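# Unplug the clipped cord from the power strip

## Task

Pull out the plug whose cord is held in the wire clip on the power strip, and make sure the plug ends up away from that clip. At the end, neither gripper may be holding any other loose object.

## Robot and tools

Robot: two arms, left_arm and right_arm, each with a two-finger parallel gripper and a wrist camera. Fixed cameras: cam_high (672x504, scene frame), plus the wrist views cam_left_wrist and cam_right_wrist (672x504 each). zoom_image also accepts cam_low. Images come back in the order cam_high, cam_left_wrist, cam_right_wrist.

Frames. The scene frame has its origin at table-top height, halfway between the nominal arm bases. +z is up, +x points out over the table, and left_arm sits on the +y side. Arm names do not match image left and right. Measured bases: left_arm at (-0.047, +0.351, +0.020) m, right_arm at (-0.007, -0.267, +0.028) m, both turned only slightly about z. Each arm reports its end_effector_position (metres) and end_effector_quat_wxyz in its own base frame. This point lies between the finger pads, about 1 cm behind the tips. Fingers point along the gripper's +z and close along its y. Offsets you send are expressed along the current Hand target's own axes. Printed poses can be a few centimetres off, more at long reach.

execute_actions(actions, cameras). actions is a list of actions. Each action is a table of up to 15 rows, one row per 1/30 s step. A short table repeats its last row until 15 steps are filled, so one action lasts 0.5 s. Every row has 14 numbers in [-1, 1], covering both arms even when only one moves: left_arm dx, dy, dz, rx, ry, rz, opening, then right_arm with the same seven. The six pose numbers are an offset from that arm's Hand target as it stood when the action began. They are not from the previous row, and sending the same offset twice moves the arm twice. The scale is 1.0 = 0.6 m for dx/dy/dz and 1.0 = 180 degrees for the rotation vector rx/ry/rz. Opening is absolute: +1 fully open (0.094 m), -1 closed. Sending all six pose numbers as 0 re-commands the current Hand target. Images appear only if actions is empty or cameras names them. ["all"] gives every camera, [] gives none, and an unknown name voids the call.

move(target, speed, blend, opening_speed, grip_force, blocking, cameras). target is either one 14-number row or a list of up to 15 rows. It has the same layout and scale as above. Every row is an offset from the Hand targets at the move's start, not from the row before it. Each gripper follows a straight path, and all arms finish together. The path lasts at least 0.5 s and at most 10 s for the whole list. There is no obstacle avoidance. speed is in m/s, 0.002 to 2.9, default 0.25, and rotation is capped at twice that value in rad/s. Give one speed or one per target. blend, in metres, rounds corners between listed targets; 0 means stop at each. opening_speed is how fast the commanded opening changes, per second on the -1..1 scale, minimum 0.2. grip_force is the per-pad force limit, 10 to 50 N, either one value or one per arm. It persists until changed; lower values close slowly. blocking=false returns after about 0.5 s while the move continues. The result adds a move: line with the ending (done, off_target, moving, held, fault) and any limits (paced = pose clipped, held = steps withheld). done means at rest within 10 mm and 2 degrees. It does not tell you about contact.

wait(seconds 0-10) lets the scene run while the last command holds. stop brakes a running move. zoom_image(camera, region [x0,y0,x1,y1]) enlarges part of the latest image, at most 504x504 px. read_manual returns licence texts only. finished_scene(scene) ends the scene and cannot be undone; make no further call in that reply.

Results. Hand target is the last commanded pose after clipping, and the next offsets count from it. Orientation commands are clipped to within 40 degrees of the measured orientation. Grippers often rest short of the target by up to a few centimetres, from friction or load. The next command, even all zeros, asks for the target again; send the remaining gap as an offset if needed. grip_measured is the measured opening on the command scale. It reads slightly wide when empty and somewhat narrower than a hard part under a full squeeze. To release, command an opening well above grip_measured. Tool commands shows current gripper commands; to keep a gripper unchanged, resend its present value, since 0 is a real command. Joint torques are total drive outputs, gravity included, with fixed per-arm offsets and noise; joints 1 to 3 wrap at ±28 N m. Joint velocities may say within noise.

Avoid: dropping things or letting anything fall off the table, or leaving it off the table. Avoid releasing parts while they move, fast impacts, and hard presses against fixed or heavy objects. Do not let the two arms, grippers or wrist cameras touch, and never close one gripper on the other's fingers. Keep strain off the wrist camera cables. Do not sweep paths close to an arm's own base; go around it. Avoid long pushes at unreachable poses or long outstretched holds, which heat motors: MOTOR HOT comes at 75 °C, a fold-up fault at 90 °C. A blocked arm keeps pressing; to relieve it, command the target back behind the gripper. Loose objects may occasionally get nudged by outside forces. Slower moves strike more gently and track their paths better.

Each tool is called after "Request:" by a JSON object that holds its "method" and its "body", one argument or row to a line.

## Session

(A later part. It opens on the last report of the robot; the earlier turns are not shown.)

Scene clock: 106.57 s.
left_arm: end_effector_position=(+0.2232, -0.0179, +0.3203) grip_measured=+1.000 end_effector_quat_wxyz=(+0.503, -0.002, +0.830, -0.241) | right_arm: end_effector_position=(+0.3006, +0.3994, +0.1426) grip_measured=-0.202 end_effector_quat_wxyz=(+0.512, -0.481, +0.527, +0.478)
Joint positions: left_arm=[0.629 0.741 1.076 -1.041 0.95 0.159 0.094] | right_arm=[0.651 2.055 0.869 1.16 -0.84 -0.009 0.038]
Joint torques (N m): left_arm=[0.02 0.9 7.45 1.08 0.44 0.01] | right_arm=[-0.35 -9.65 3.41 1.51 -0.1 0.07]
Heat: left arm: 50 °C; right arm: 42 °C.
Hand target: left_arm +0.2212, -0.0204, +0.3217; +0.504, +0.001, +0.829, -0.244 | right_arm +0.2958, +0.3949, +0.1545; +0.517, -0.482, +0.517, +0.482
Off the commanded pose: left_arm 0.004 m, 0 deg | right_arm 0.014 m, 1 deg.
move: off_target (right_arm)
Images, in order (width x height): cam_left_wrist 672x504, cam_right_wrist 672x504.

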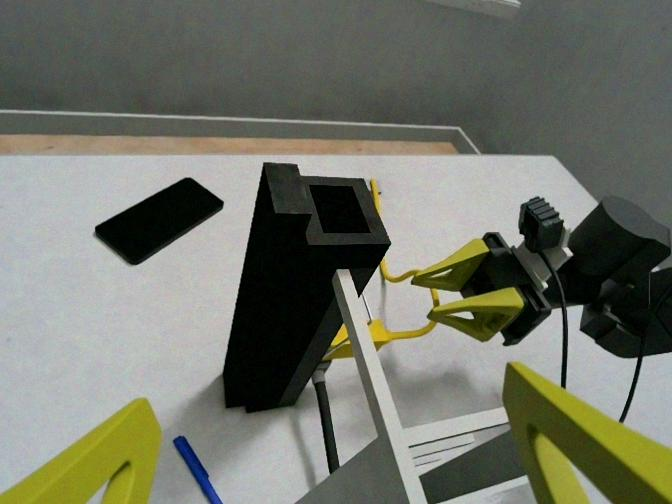

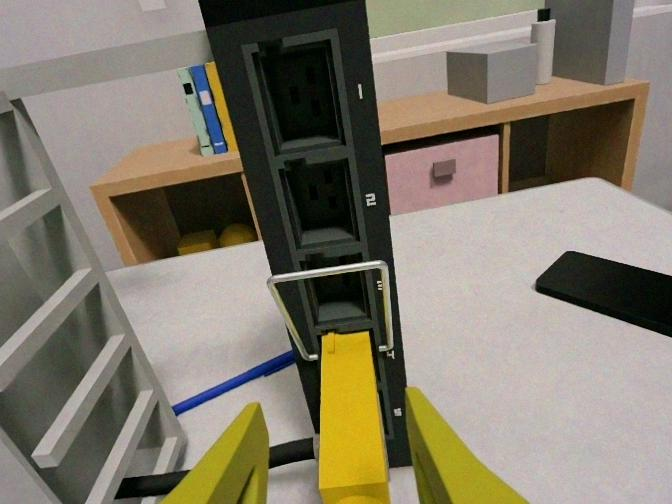

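Request:
{"method": "move", "body": {
  "target": [
    [0,0,0,0,0,0,1,0.0,0.006,0.07,0,0,0,-0.06],
    [0,0,0,0,0,0,1,0.149,0.006,0.07,0,0,0,-0.06]
  ],
  "speed": 0.1,
  "cameras": ["cam_right_wrist","cam_left_wrist"]
}}

Request:
{"method": "zoom_image", "body": {
  "camera": "cam_left_wrist",
  "region": [300, 240, 460, 360]
}}

Request:
{"method": "zoom_image", "body": {
  "camera": "cam_right_wrist",
  "region": [200, 220, 480, 480]
}}

Scene clock: 111.07 s.
left_arm: end_effector_position=(+0.2232, -0.0179, +0.3203) grip_measured=+1.000 end_effector_quat_wxyz=(+0.503, -0.002, +0.830, -0.241) | right_arm: end_effector_position=(+0.2916, +0.4329, +0.0834) grip_measured=-0.062 end_effector_quat_wxyz=(+0.535, -0.486, +0.496, +0.481)
Joint positions: left_arm=[0.629 0.741 1.076 -1.041 0.95 0.159 0.094] | right_arm=[0.732 2.357 0.955 1.451 -0.773 -0.009 0.044]
Joint torques (N m): left_arm=[0.03 0.9 7.41 1.09 0.43 0.02] | right_arm=[0.36 -5.52 5.56 1.1 0.15 0.08]
Heat: left arm: 50 °C; right arm: 42 °C.
Hand target: left_arm +0.2212, -0.0204, +0.3217; +0.504, +0.001, +0.829, -0.244 | right_arm +0.2951, +0.4371, +0.0651; +0.517, -0.482, +0.517, +0.482
Off the commanded pose: left_arm 0.004 m, 0 deg | right_arm 0.019 m, 3 deg.
move: off_target (right_arm)
Images, in order (width x height): cam_left_wrist 672x504, cam_right_wrist 672x504.

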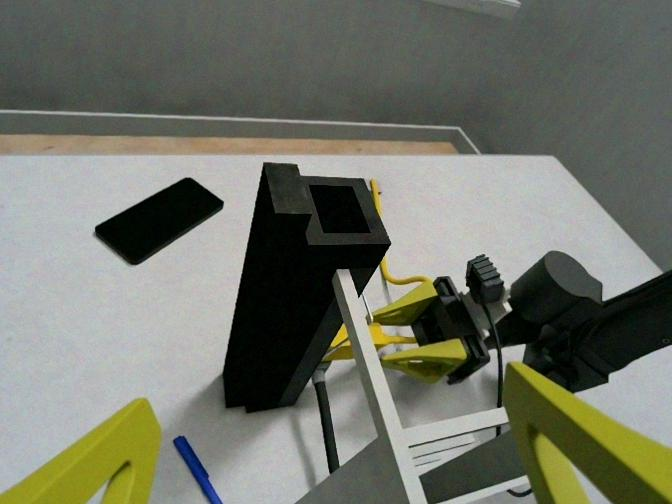

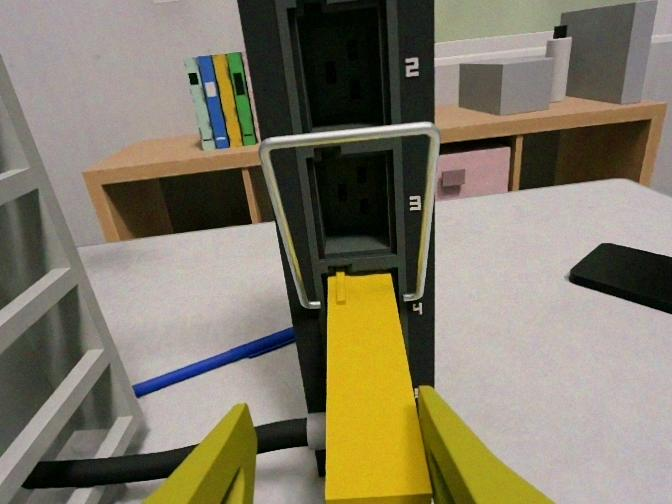

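Scaled by 3.150 from the camera's 672x504 image, which has a finer 960x720 frame.

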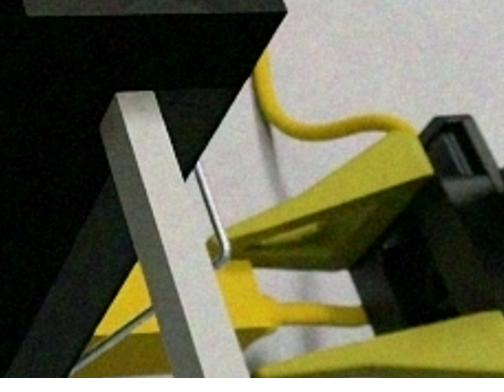

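Scaled by 1.800 from the camera's 672x504 image, which has a finer 960x720 frame.

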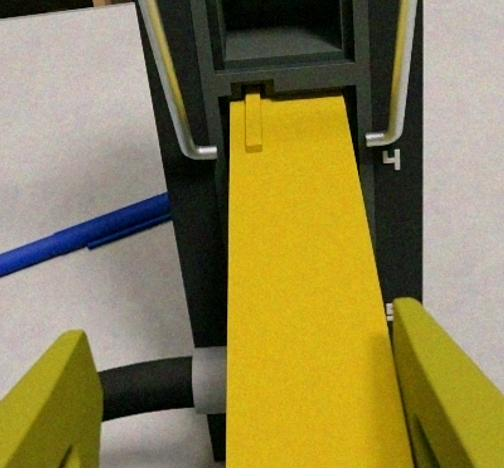

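Request:
{"method": "move", "body": {
  "target": [0,0,0,0,0,0,1,0.014,-0.012,0,0,0,0,-0.06],
  "speed": 0.06,
  "cameras": ["cam_right_wrist"]
}}

Scene clock: 112.63 s.
left_arm: end_effector_position=(+0.2232, -0.0179, +0.3203) grip_measured=+1.000 end_effector_quat_wxyz=(+0.503, -0.002, +0.830, -0.241) | right_arm: end_effector_position=(+0.2937, +0.4337, +0.0780) grip_measured=-0.062 end_effector_quat_wxyz=(+0.536, -0.489, +0.490, +0.483)
Joint positions: left_arm=[0.629 0.741 1.076 -1.041 0.95 0.159 0.094] | right_arm=[0.727 2.391 0.977 1.473 -0.79 -0.008 0.044]
Joint torques (N m): left_arm=[0.03 0.91 7.43 1.08 0.43 0.01] | right_arm=[-0.43 -5.33 5.93 0.97 0.11 0.07]
Heat: left arm: 50 °C; right arm: 42 °C.
Hand target: left_arm +0.2212, -0.0204, +0.3217; +0.504, +0.001, +0.829, -0.244 | right_arm +0.3024, +0.4364, +0.0565; +0.517, -0.482, +0.518, +0.482
Off the commanded pose: left_arm 0.004 m, 0 deg | right_arm 0.023 m, 4 deg.
move: off_target (right_arm)
Images, in order (width x height): cam_right_wrist 672x504.

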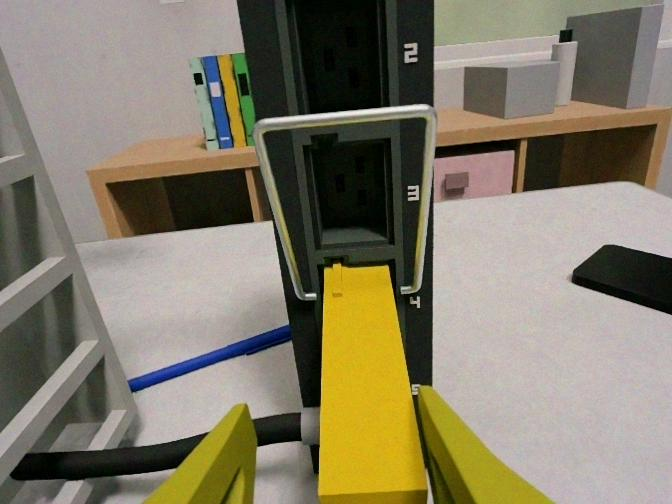

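Request:
{"method": "move", "body": {
  "target": [0,0,0,0,0,0,1,0,-0.012,0,0,0,0,-0.06],
  "speed": 0.06,
  "cameras": ["cam_right_wrist"]
}}

Scene clock: 115.90 s.
left_arm: end_effector_position=(+0.2232, -0.0179, +0.3203) grip_measured=+1.000 end_effector_quat_wxyz=(+0.503, -0.002, +0.830, -0.241) | right_arm: end_effector_position=(+0.3012, +0.4339, +0.0832) grip_measured=-0.062 end_effector_quat_wxyz=(+0.544, -0.488, +0.483, +0.483)
Joint positions: left_arm=[0.629 0.741 1.076 -1.041 0.95 0.159 0.094] | right_arm=[0.715 2.397 1.003 1.476 -0.799 -0.005 0.044]
Joint torques (N m): left_arm=[0.01 0.9 7.41 1.08 0.44 0.01] | right_arm=[-0.59 -5.39 5.61 0.83 0.18 0.04]
Heat: left arm: 50 °C; right arm: 42 °C.
Hand target: left_arm +0.2212, -0.0204, +0.3217; +0.504, +0.001, +0.829, -0.244 | right_arm +0.3096, +0.4359, +0.0567; +0.517, -0.482, +0.518, +0.482
Off the commanded pose: left_arm 0.004 m, 0 deg | right_arm 0.028 m, 5 deg.
move: off_target (right_arm)
Images, in order (width x height): cam_right_wrist 672x504.

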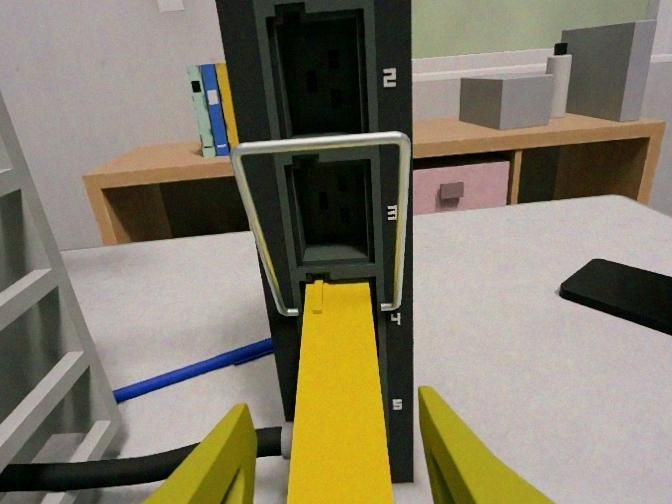

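Request:
{"method": "move", "body": {
  "target": [0,0,0,0,0,0,1,0.025,0.002,0,0,0,0,-0.06],
  "speed": 0.06,
  "cameras": ["cam_right_wrist"]
}}

Scene clock: 124.57 s.
left_arm: end_effector_position=(+0.2232, -0.0179, +0.3203) grip_measured=+1.000 end_effector_quat_wxyz=(+0.503, -0.002, +0.830, -0.241) | right_arm: end_effector_position=(+0.3018, +0.4341, +0.0698) grip_measured=-0.062 end_effector_quat_wxyz=(+0.543, -0.488, +0.484, +0.483)
Joint positions: left_arm=[0.629 0.741 1.076 -1.041 0.95 0.159 0.094] | right_arm=[0.714 2.446 1.018 1.51 -0.8 -0.005 0.044]
Joint torques (N m): left_arm=[0.03 0.91 7.43 1.08 0.43 0.02] | right_arm=[-0.31 -5.24 5.15 0.88 0.19 0.04]
Heat: left arm: 50 °C; right arm: 41 °C.
Hand target: left_arm +0.2212, -0.0204, +0.3217; +0.504, +0.001, +0.829, -0.244 | right_arm +0.3084, +0.4360, +0.0416; +0.517, -0.482, +0.518, +0.482
Off the commanded pose: left_arm 0.004 m, 0 deg | right_arm 0.029 m, 5 deg.
move: off_target (right_arm)
Images, in order (width x height): cam_right_wrist 672x504.

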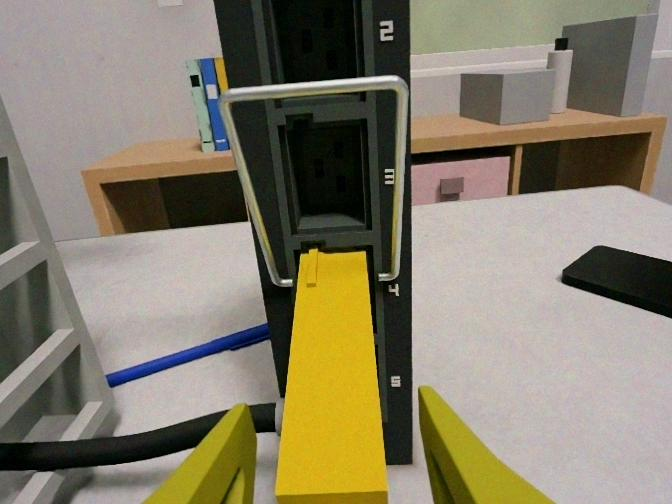

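Request:
{"method": "move", "body": {
  "target": [0,0,0,0,0,0,1,-0.01,0.003,0,0,0,0,-0.75],
  "speed": 0.05,
  "opening_speed": 0.5,
  "cameras": ["cam_right_wrist"]
}}

Scene clock: 126.67 s.
left_arm: end_effector_position=(+0.2232, -0.0179, +0.3203) grip_measured=+1.000 end_effector_quat_wxyz=(+0.503, -0.002, +0.830, -0.241) | right_arm: end_effector_position=(+0.3004, +0.4342, +0.0697) grip_measured=-0.497 end_effector_quat_wxyz=(+0.540, -0.488, +0.483, +0.486)
Joint positions: left_arm=[0.629 0.741 1.076 -1.041 0.95 0.159 0.094] | right_arm=[0.714 2.446 1.018 1.51 -0.808 0.001 0.024]
Joint torques (N m): left_arm=[0.03 0.9 7.45 1.09 0.44 0.02] | right_arm=[0.03 -6.69 4.41 0.78 0.31 -0.01]
Heat: left arm: 50 °C; right arm: 41 °C.
Hand target: left_arm +0.2212, -0.0204, +0.3217; +0.504, +0.001, +0.829, -0.244 | right_arm +0.3066, +0.4361, +0.0476; +0.517, -0.482, +0.518, +0.482
Off the commanded pose: left_arm 0.004 m, 0 deg | right_arm 0.023 m, 5 deg.
move: off_target (right_arm)
Images, in order (width x height): cam_right_wrist 672x504.

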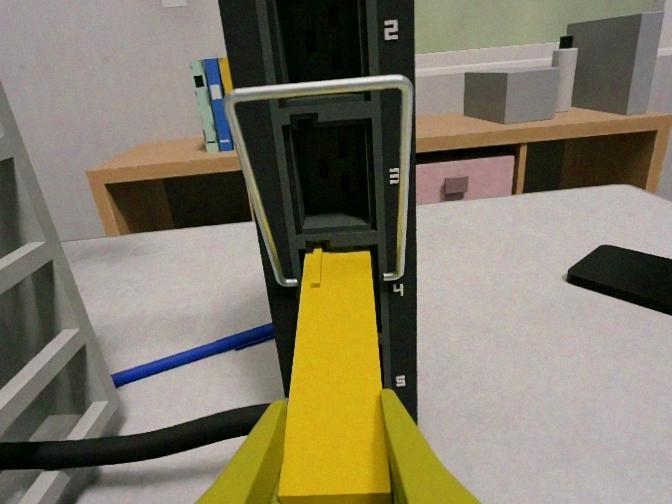

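Request:
{"method": "move", "body": {
  "target": [
    [0,0,0,0,0,0,1,-0.025,0.0,0,0,0,0,-0.75],
    [0,0,0,0,0,0,1,-0.03,0.0,-0.2,0,0,0,-0.75]
  ],
  "speed": 0.06,
  "blend": [0.01,0],
  "cameras": ["all"]
}}

Scene clock: 130.27 s.
left_arm: end_effector_position=(+0.2232, -0.0179, +0.3203) grip_measured=+1.000 end_effector_quat_wxyz=(+0.503, -0.002, +0.830, -0.241) | right_arm: end_effector_position=(+0.2984, +0.3188, +0.0442) grip_measured=-0.499 end_effector_quat_wxyz=(+0.485, -0.474, +0.550, +0.488)
Joint positions: left_arm=[0.629 0.741 1.076 -1.041 0.95 0.159 0.094] | right_arm=[0.45 2.333 0.703 1.523 -1.046 -0.016 0.024]
Joint torques (N m): left_arm=[-0.01 0.91 7.41 1.09 0.42 0.01] | right_arm=[-0.61 -9.65 1.57 1.8 -0.18 -0.1]
Heat: left arm: 49 °C; right arm: 41 °C.
Hand target: left_arm +0.2212, -0.0204, +0.3217; +0.504, +0.001, +0.829, -0.244 | right_arm +0.2981, +0.3165, +0.0657; +0.517, -0.482, +0.518, +0.482
Off the commanded pose: left_arm 0.004 m, 0 deg | right_arm 0.022 m, 5 deg.
joint sent to its limit (right arm) — joint 4 (wrist pitch), upper limit. The joint targets still meet the commanded pose.
move: off_target (right_arm); blend cut to 0.0074 m at target 1

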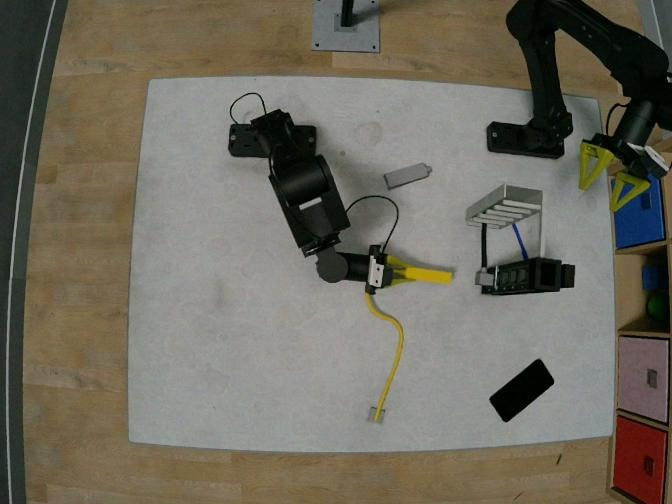

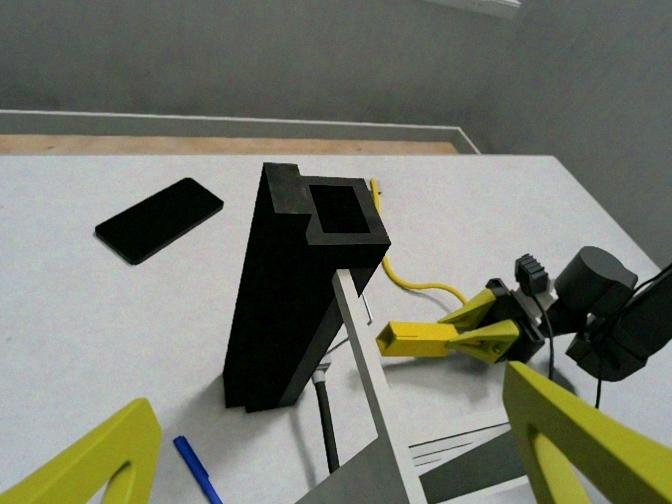

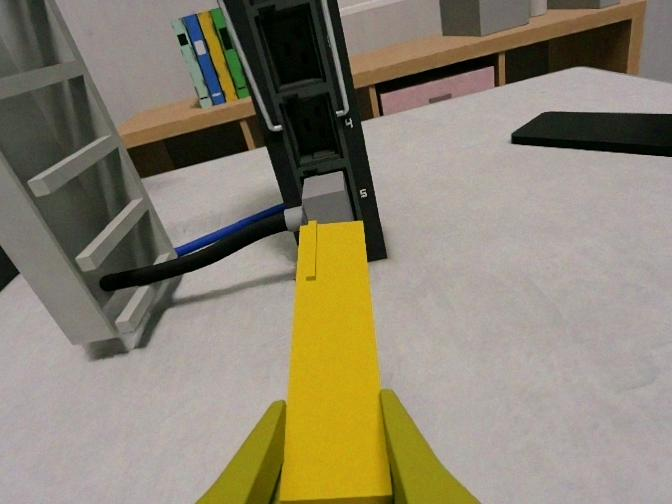

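Request:
{"method": "move", "body": {
  "target": [0,0,0,0,0,0,1,0.045,0.0,0,0,0.094,0,-0.75],
  "speed": 0.1,
  "cameras": ["all"]
}}

Request:
{"method": "zoom_image", "body": {
  "camera": "cam_left_wrist",
  "region": [340, 220, 600, 400]
}}

Scene clock: 136.50 s.
left_arm: end_effector_position=(+0.2232, -0.0179, +0.3203) grip_measured=+1.000 end_effector_quat_wxyz=(+0.503, -0.002, +0.830, -0.241) | right_arm: end_effector_position=(+0.2893, +0.3085, +0.0168) grip_measured=-0.499 end_effector_quat_wxyz=(+0.411, -0.536, +0.612, +0.411)
Joint positions: left_arm=[0.629 0.741 1.076 -1.041 0.95 0.159 0.094] | right_arm=[0.458 2.098 0.694 0.802 -0.96 -0.446 0.024]
Joint torques (N m): left_arm=[0.05 0.92 7.43 1.08 0.42 0.01] | right_arm=[0.7 -9.16 5.91 1.2 -0.34 -0.06]
Heat: left arm: 49 °C; right arm: 40 °C.
Hand target: left_arm +0.2212, -0.0204, +0.3217; +0.504, +0.001, +0.829, -0.244 | right_arm +0.2981, +0.3165, +0.0387; +0.436, -0.548, +0.588, +0.406
Off the commanded pose: left_arm 0.004 m, 0 deg | right_arm 0.025 m, 4 deg.
move: off_target (right_arm)

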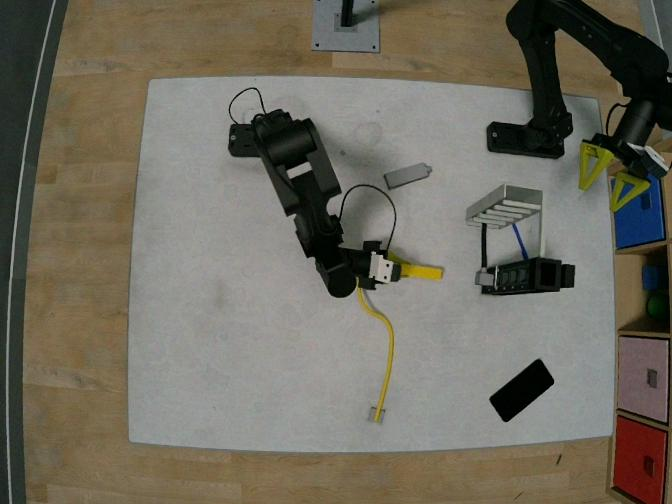

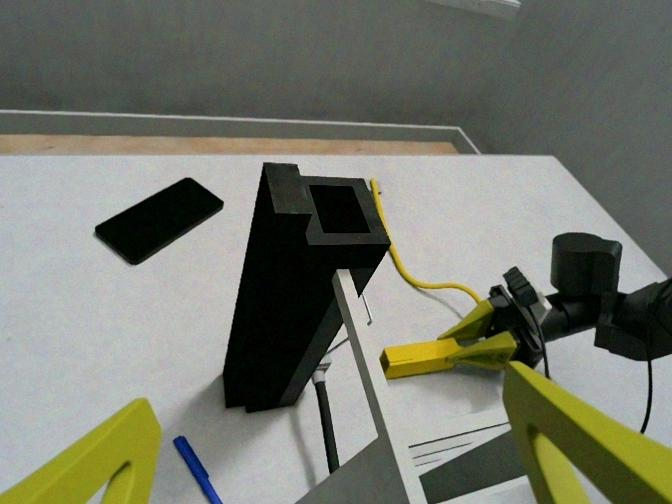

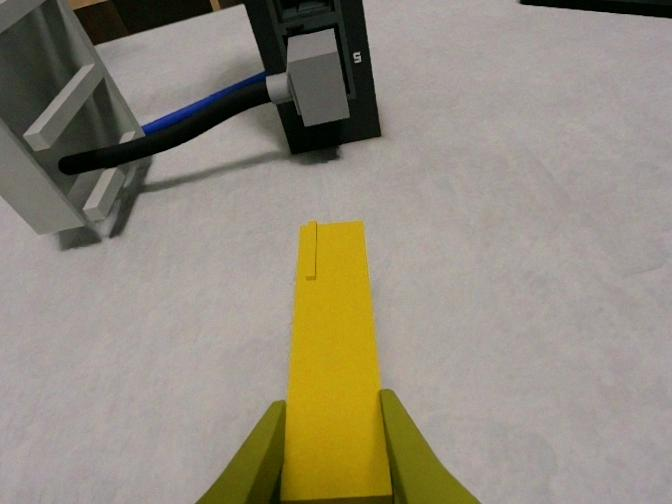

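Scaled by 1.938 from the camera's 672x504 image, which has a finer 960x720 frame.

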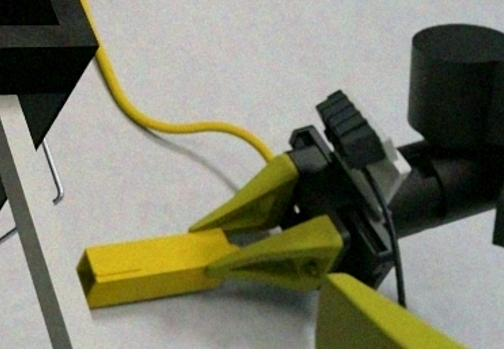

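Request:
{"method": "move", "body": {
  "target": [0,0,0,0,0,0,1,0.03,0.0,0.009,0,-0.025,0,-0.75],
  "speed": 0.05,
  "grip_force": 20,
  "cameras": ["cam_left_wrist","cam_right_wrist"]
}}

Request:
{"method": "zoom_image", "body": {
  "camera": "cam_left_wrist",
  "region": [340, 220, 600, 400]
}}

Scene clock: 139.43 s.
left_arm: end_effector_position=(+0.2232, -0.0179, +0.3203) grip_measured=+1.000 end_effector_quat_wxyz=(+0.503, -0.002, +0.830, -0.241) | right_arm: end_effector_position=(+0.2965, +0.3148, +0.0188) grip_measured=-0.485 end_effector_quat_wxyz=(-0.455, +0.532, -0.578, -0.419)
Joint positions: left_arm=[0.629 0.741 1.076 -1.041 0.95 0.159 0.094] | right_arm=[0.458 2.203 0.694 1.071 -0.985 -0.371 0.024]
Joint torques (N m): left_arm=[0.02 0.94 7.43 1.09 0.44 0.01] | right_arm=[-0.28 -5.29 4.3 1.51 -0.43 0.1]
Heat: left arm: 49 °C; right arm: 40 °C.
Hand target: left_arm +0.2212, -0.0204, +0.3217; +0.504, +0.001, +0.829, -0.244 | right_arm +0.2981, +0.3164, +0.0199; -0.458, +0.532, -0.570, -0.427
Off the commanded pose: left_arm 0.004 m, 0 deg | right_arm 0.002 m, 1 deg.
grip_force (N): 20, 20
move: done
Images, in order (width x height): cam_left_wrist 672x504, cam_right_wrist 672x504.

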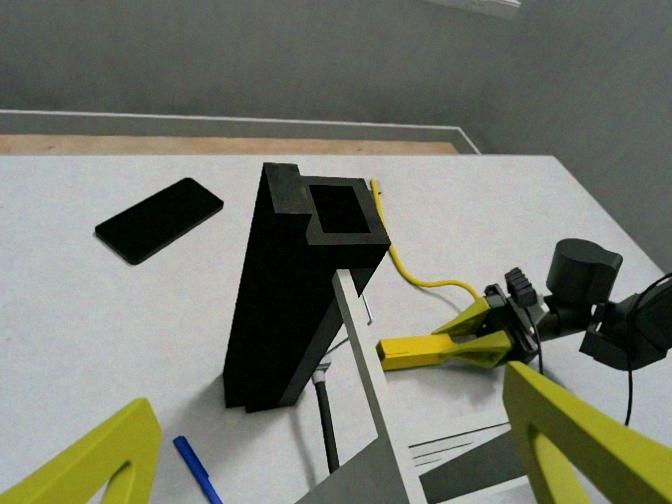

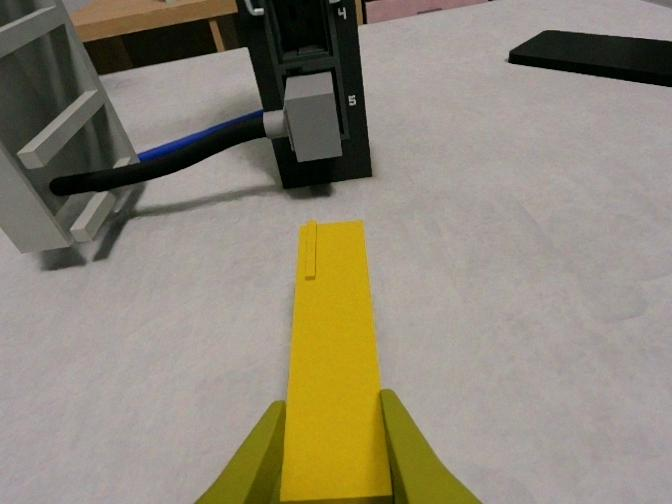

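Scaled by 1.938 from the camera's 672x504 image, which has a finer 960x720 frame.

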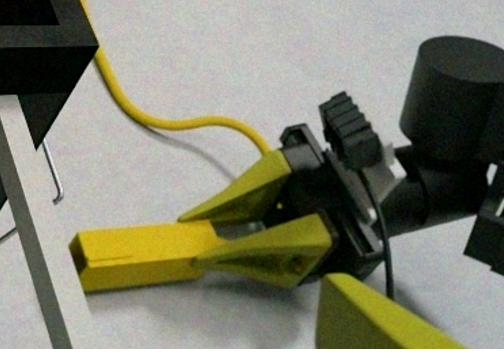

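Request:
{"method": "move", "body": {
  "target": [0,0,0,0,0,0,1,0.037,0.0,0.009,0,0,0,-0.75],
  "speed": 0.05,
  "cameras": ["cam_left_wrist","cam_right_wrist"]
}}

Request:
{"method": "zoom_image", "body": {
  "camera": "cam_left_wrist",
  "region": [340, 220, 600, 400]
}}

Scene clock: 143.07 s.
left_arm: end_effector_position=(+0.2232, -0.0179, +0.3203) grip_measured=+1.000 end_effector_quat_wxyz=(+0.503, -0.002, +0.830, -0.241) | right_arm: end_effector_position=(+0.2927, +0.3156, +0.0070) grip_measured=-0.485 end_effector_quat_wxyz=(-0.467, +0.538, -0.557, -0.426)
Joint positions: left_arm=[0.629 0.741 1.076 -1.041 0.95 0.159 0.094] | right_arm=[0.456 2.294 0.701 1.2 -1.018 -0.367 0.024]
Joint torques (N m): left_arm=[0.03 0.91 7.46 1.08 0.44 0.01] | right_arm=[0.05 -4.59 4.67 1.14 -0.05 0.12]
Heat: left arm: 49 °C; right arm: 40 °C.
Hand target: left_arm +0.2212, -0.0204, +0.3217; +0.504, +0.001, +0.829, -0.244 | right_arm +0.2981, +0.3169, -0.0029; -0.458, +0.531, -0.570, -0.427
Off the commanded pose: left_arm 0.004 m, 0 deg | right_arm 0.011 m, 2 deg.
grip_force (N): 20, 20
move: off_target (right_arm)
Images, in order (width x height): cam_left_wrist 672x504, cam_right_wrist 672x504.

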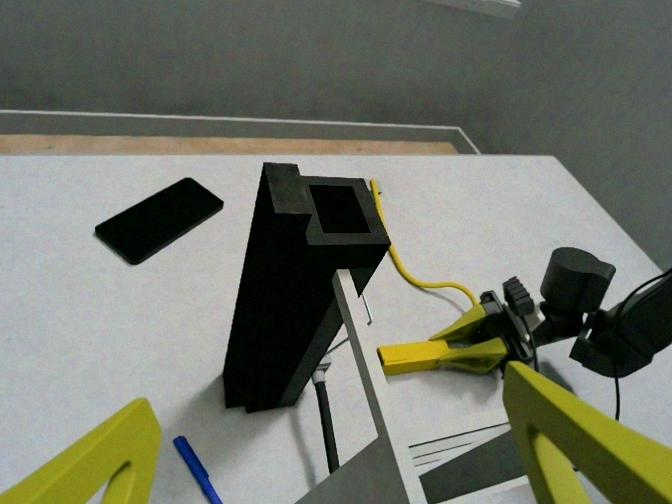

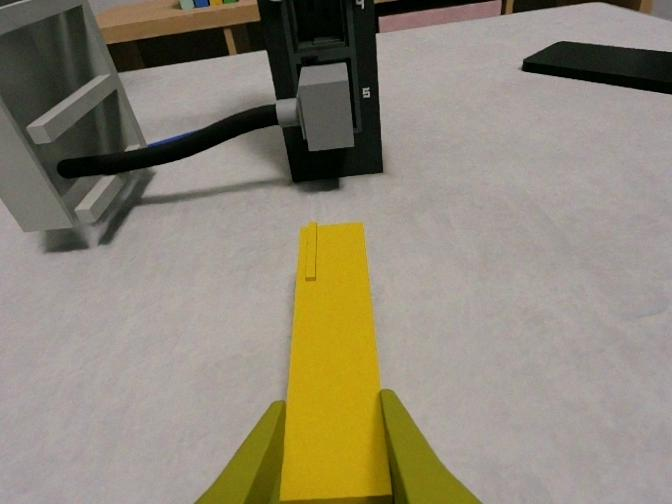

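Scaled by 1.938 from the camera's 672x504 image, which has a finer 960x720 frame.

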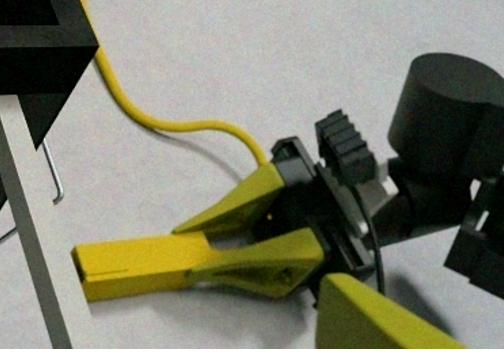

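Request:
{"method": "move", "body": {
  "target": [0,0,0,0,0,0,1,0.02,0.0,0.005,0,0.012,0,-0.75],
  "speed": 0.04,
  "cameras": ["cam_left_wrist","cam_right_wrist"]
}}

Request:
{"method": "zoom_image", "body": {
  "camera": "cam_left_wrist",
  "region": [340, 220, 600, 400]
}}

Scene clock: 144.83 s.
left_arm: end_effector_position=(+0.2232, -0.0179, +0.3203) grip_measured=+1.000 end_effector_quat_wxyz=(+0.503, -0.002, +0.830, -0.241) | right_arm: end_effector_position=(+0.2923, +0.3162, +0.0061) grip_measured=-0.485 end_effector_quat_wxyz=(-0.466, +0.545, -0.552, -0.425)
Joint positions: left_arm=[0.629 0.741 1.076 -1.041 0.95 0.159 0.094] | right_arm=[0.456 2.294 0.708 1.182 -1.026 -0.39 0.024]
Joint torques (N m): left_arm=[0.05 0.94 7.41 1.08 0.42 0.01] | right_arm=[0.44 -4.11 4.85 0.75 0.21 -0.18]
Heat: left arm: 49 °C; right arm: 40 °C.
Hand target: left_arm +0.2212, -0.0204, +0.3217; +0.504, +0.001, +0.829, -0.244 | right_arm +0.2982, +0.3172, -0.0152; -0.448, +0.539, -0.579, -0.417
Off the commanded pose: left_arm 0.004 m, 0 deg | right_arm 0.022 m, 4 deg.
grip_force (N): 20, 20
move: off_target (right_arm)
Images, in order (width x height): cam_left_wrist 672x504, cam_right_wrist 672x504.

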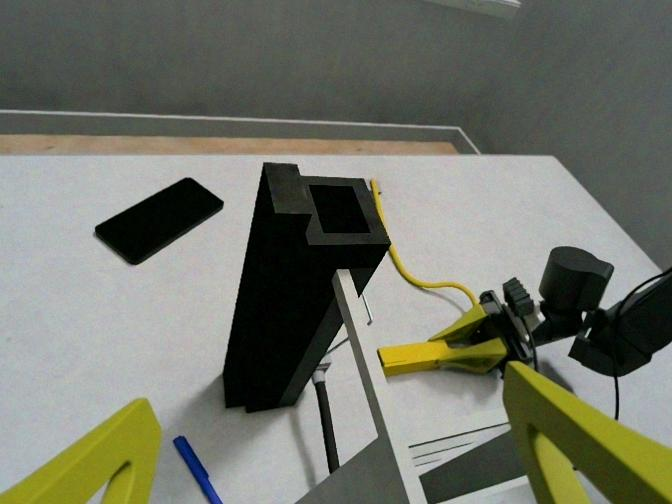

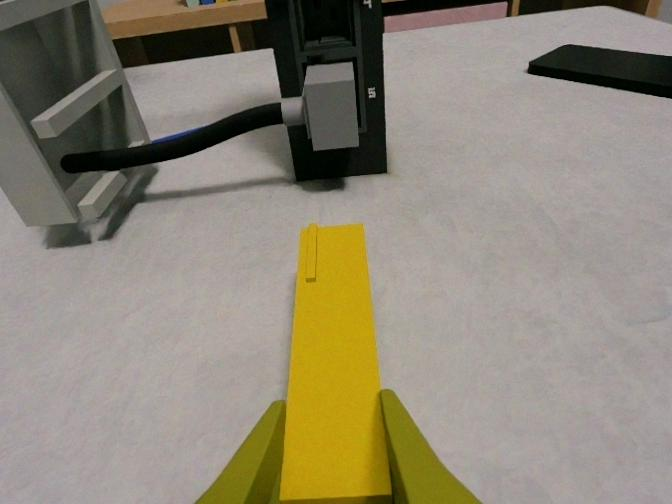

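Scaled by 1.938 from the camera's 672x504 image, which has a finer 960x720 frame.

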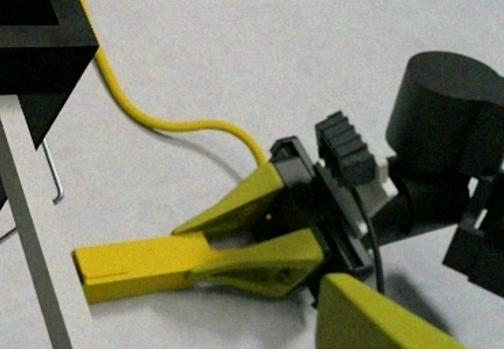

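Request:
{"method": "move", "body": {
  "target": [0,0,0,0,0,0,1,0.02,0.0,0.005,0,0,0,-0.75],
  "speed": 0.04,
  "cameras": ["cam_left_wrist","cam_right_wrist"]
}}

Request:
{"method": "zoom_image", "body": {
  "camera": "cam_left_wrist",
  "region": [340, 220, 600, 400]
}}

Scene clock: 146.33 s.
left_arm: end_effector_position=(+0.2232, -0.0179, +0.3203) grip_measured=+1.000 end_effector_quat_wxyz=(+0.503, -0.002, +0.830, -0.241) | right_arm: end_effector_position=(+0.2913, +0.3164, +0.0055) grip_measured=-0.485 end_effector_quat_wxyz=(-0.476, +0.552, -0.533, -0.430)
Joint positions: left_arm=[0.629 0.741 1.076 -1.041 0.95 0.159 0.094] | right_arm=[0.45 2.331 0.72 1.243 -1.059 -0.392 0.024]
Joint torques (N m): left_arm=[0.03 0.9 7.43 1.09 0.43 0] | right_arm=[0.77 -3.25 4.16 0.55 0.59 -0.17]
Heat: left arm: 49 °C; right arm: 40 °C.
Hand target: left_arm +0.2212, -0.0204, +0.3217; +0.504, +0.001, +0.829, -0.244 | right_arm +0.2982, +0.3171, -0.0276; -0.448, +0.540, -0.579, -0.417
Off the commanded pose: left_arm 0.004 m, 0 deg | right_arm 0.034 m, 7 deg.
grip_force (N): 20, 20
move: off_target (right_arm)
Images, in order (width x height): cam_left_wrist 672x504, cam_right_wrist 672x504.

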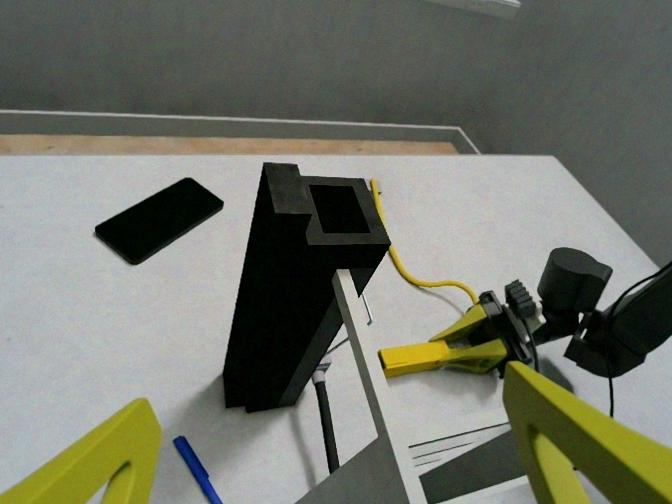

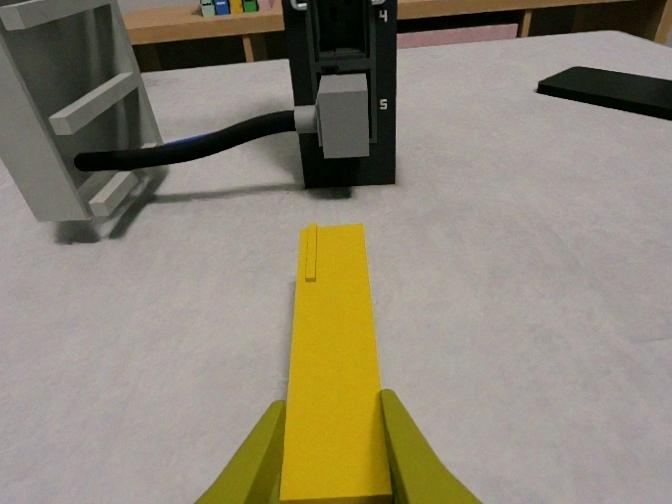

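Scaled by 1.938 from the camera's 672x504 image, which has a finer 960x720 frame.

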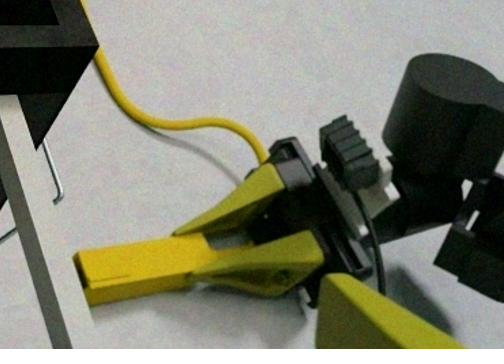

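Request:
{"method": "move", "body": {
  "target": [0,0,0,0,0,0,1,-0.015,0.0,-0.004,0,0,0,-0.3],
  "speed": 0.05,
  "opening_speed": 0.4,
  "cameras": ["cam_left_wrist","cam_right_wrist"]
}}

Scene clock: 148.53 s.
left_arm: end_effector_position=(+0.2232, -0.0179, +0.3203) grip_measured=+1.000 end_effector_quat_wxyz=(+0.503, -0.002, +0.830, -0.241) | right_arm: end_effector_position=(+0.2920, +0.3167, +0.0025) grip_measured=-0.303 end_effector_quat_wxyz=(-0.472, +0.549, -0.540, -0.429)
Joint positions: left_arm=[0.629 0.741 1.076 -1.041 0.95 0.159 0.094] | right_arm=[0.453 2.331 0.721 1.226 -1.046 -0.392 0.033]
Joint torques (N m): left_arm=[0.02 0.91 7.41 1.08 0.43 0.02] | right_arm=[0.68 -5.55 3.81 0.55 0.45 -0.11]
Heat: left arm: 49 °C; right arm: 40 °C.
Hand target: left_arm +0.2212, -0.0204, +0.3217; +0.504, +0.001, +0.829, -0.244 | right_arm +0.2981, +0.3171, -0.0182; -0.448, +0.540, -0.579, -0.417
Off the commanded pose: left_arm 0.004 m, 0 deg | right_arm 0.022 m, 5 deg.
grip_force (N): 20, 20
move: off_target (right_arm)
Images, in order (width x height): cam_left_wrist 672x504, cam_right_wrist 672x504.

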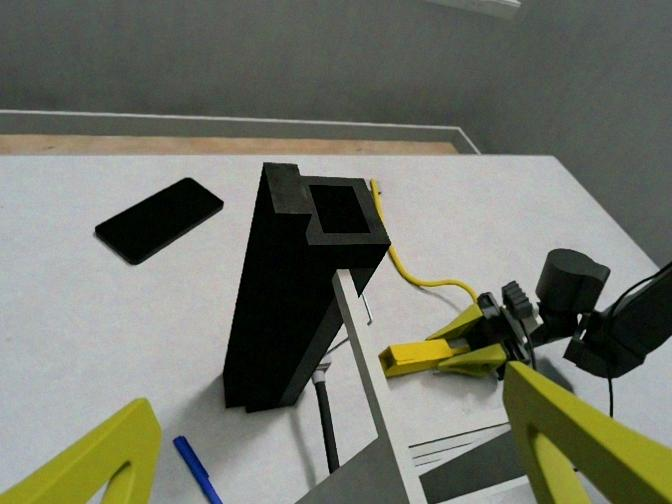

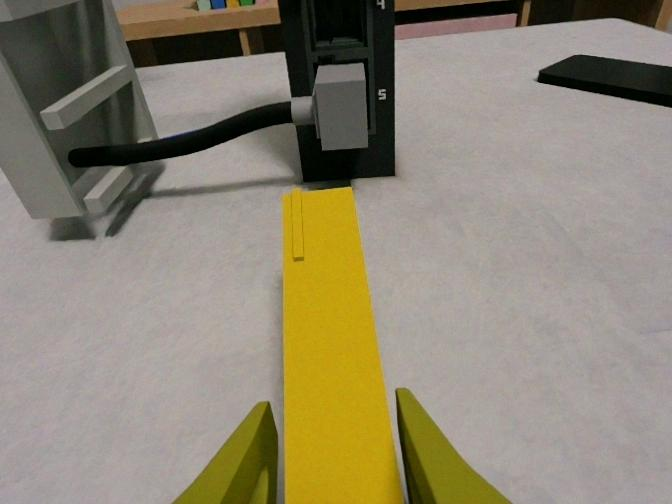

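Request:
{"method": "move", "body": {
  "target": [
    [0,0,0,0,0,0,1,-0.01,0.0,-0.1,0,0,0,0],
    [0,0,0,0,0,0,1,-0.2,0.0,-0.16,0,0,0,0]
  ],
  "speed": 0.12,
  "cameras": ["all"]
}}

Scene clock: 152.03 s.
left_arm: end_effector_position=(+0.2232, -0.0179, +0.3203) grip_measured=+1.000 end_effector_quat_wxyz=(+0.503, -0.002, +0.830, -0.241) | right_arm: end_effector_position=(+0.2860, +0.2539, +0.1033) grip_measured=-0.002 end_effector_quat_wxyz=(+0.429, -0.531, +0.598, +0.421)
Joint positions: left_arm=[0.629 0.741 1.076 -1.041 0.95 0.159 0.094] | right_arm=[0.284 1.711 0.668 0.346 -1.123 -0.597 0.047]
Joint torques (N m): left_arm=[0.02 0.91 7.46 1.08 0.43 0.03] | right_arm=[-0.8 -6.54 7.98 0.95 -0.56 -0.1]
Heat: left arm: 49 °C; right arm: 40 °C.
Hand target: left_arm +0.2212, -0.0204, +0.3217; +0.504, +0.001, +0.829, -0.244 | right_arm +0.2937, +0.2546, +0.1221; +0.448, -0.539, +0.579, +0.417
Off the commanded pose: left_arm 0.004 m, 0 deg | right_arm 0.020 m, 3 deg.
grip_force (N): 20, 20
move: off_target (right_arm)

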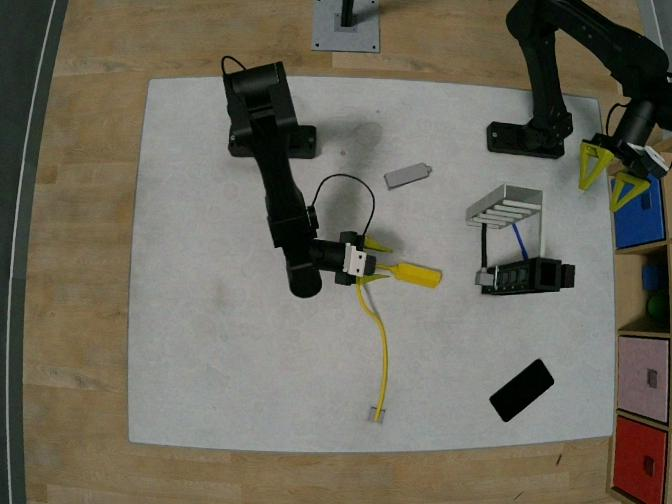

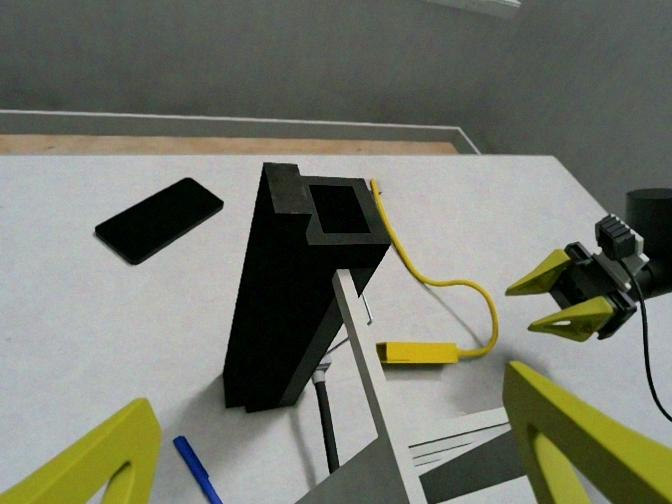

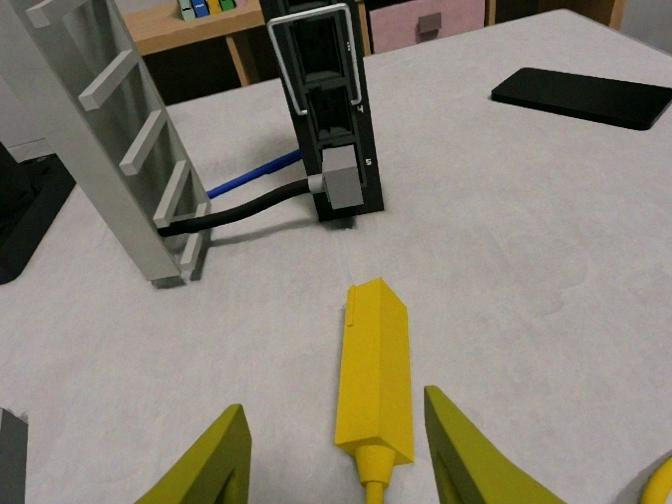

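Request:
{"method": "finished_scene", "body": {
  "scene": 1
}}

The scene is finished: the task was done.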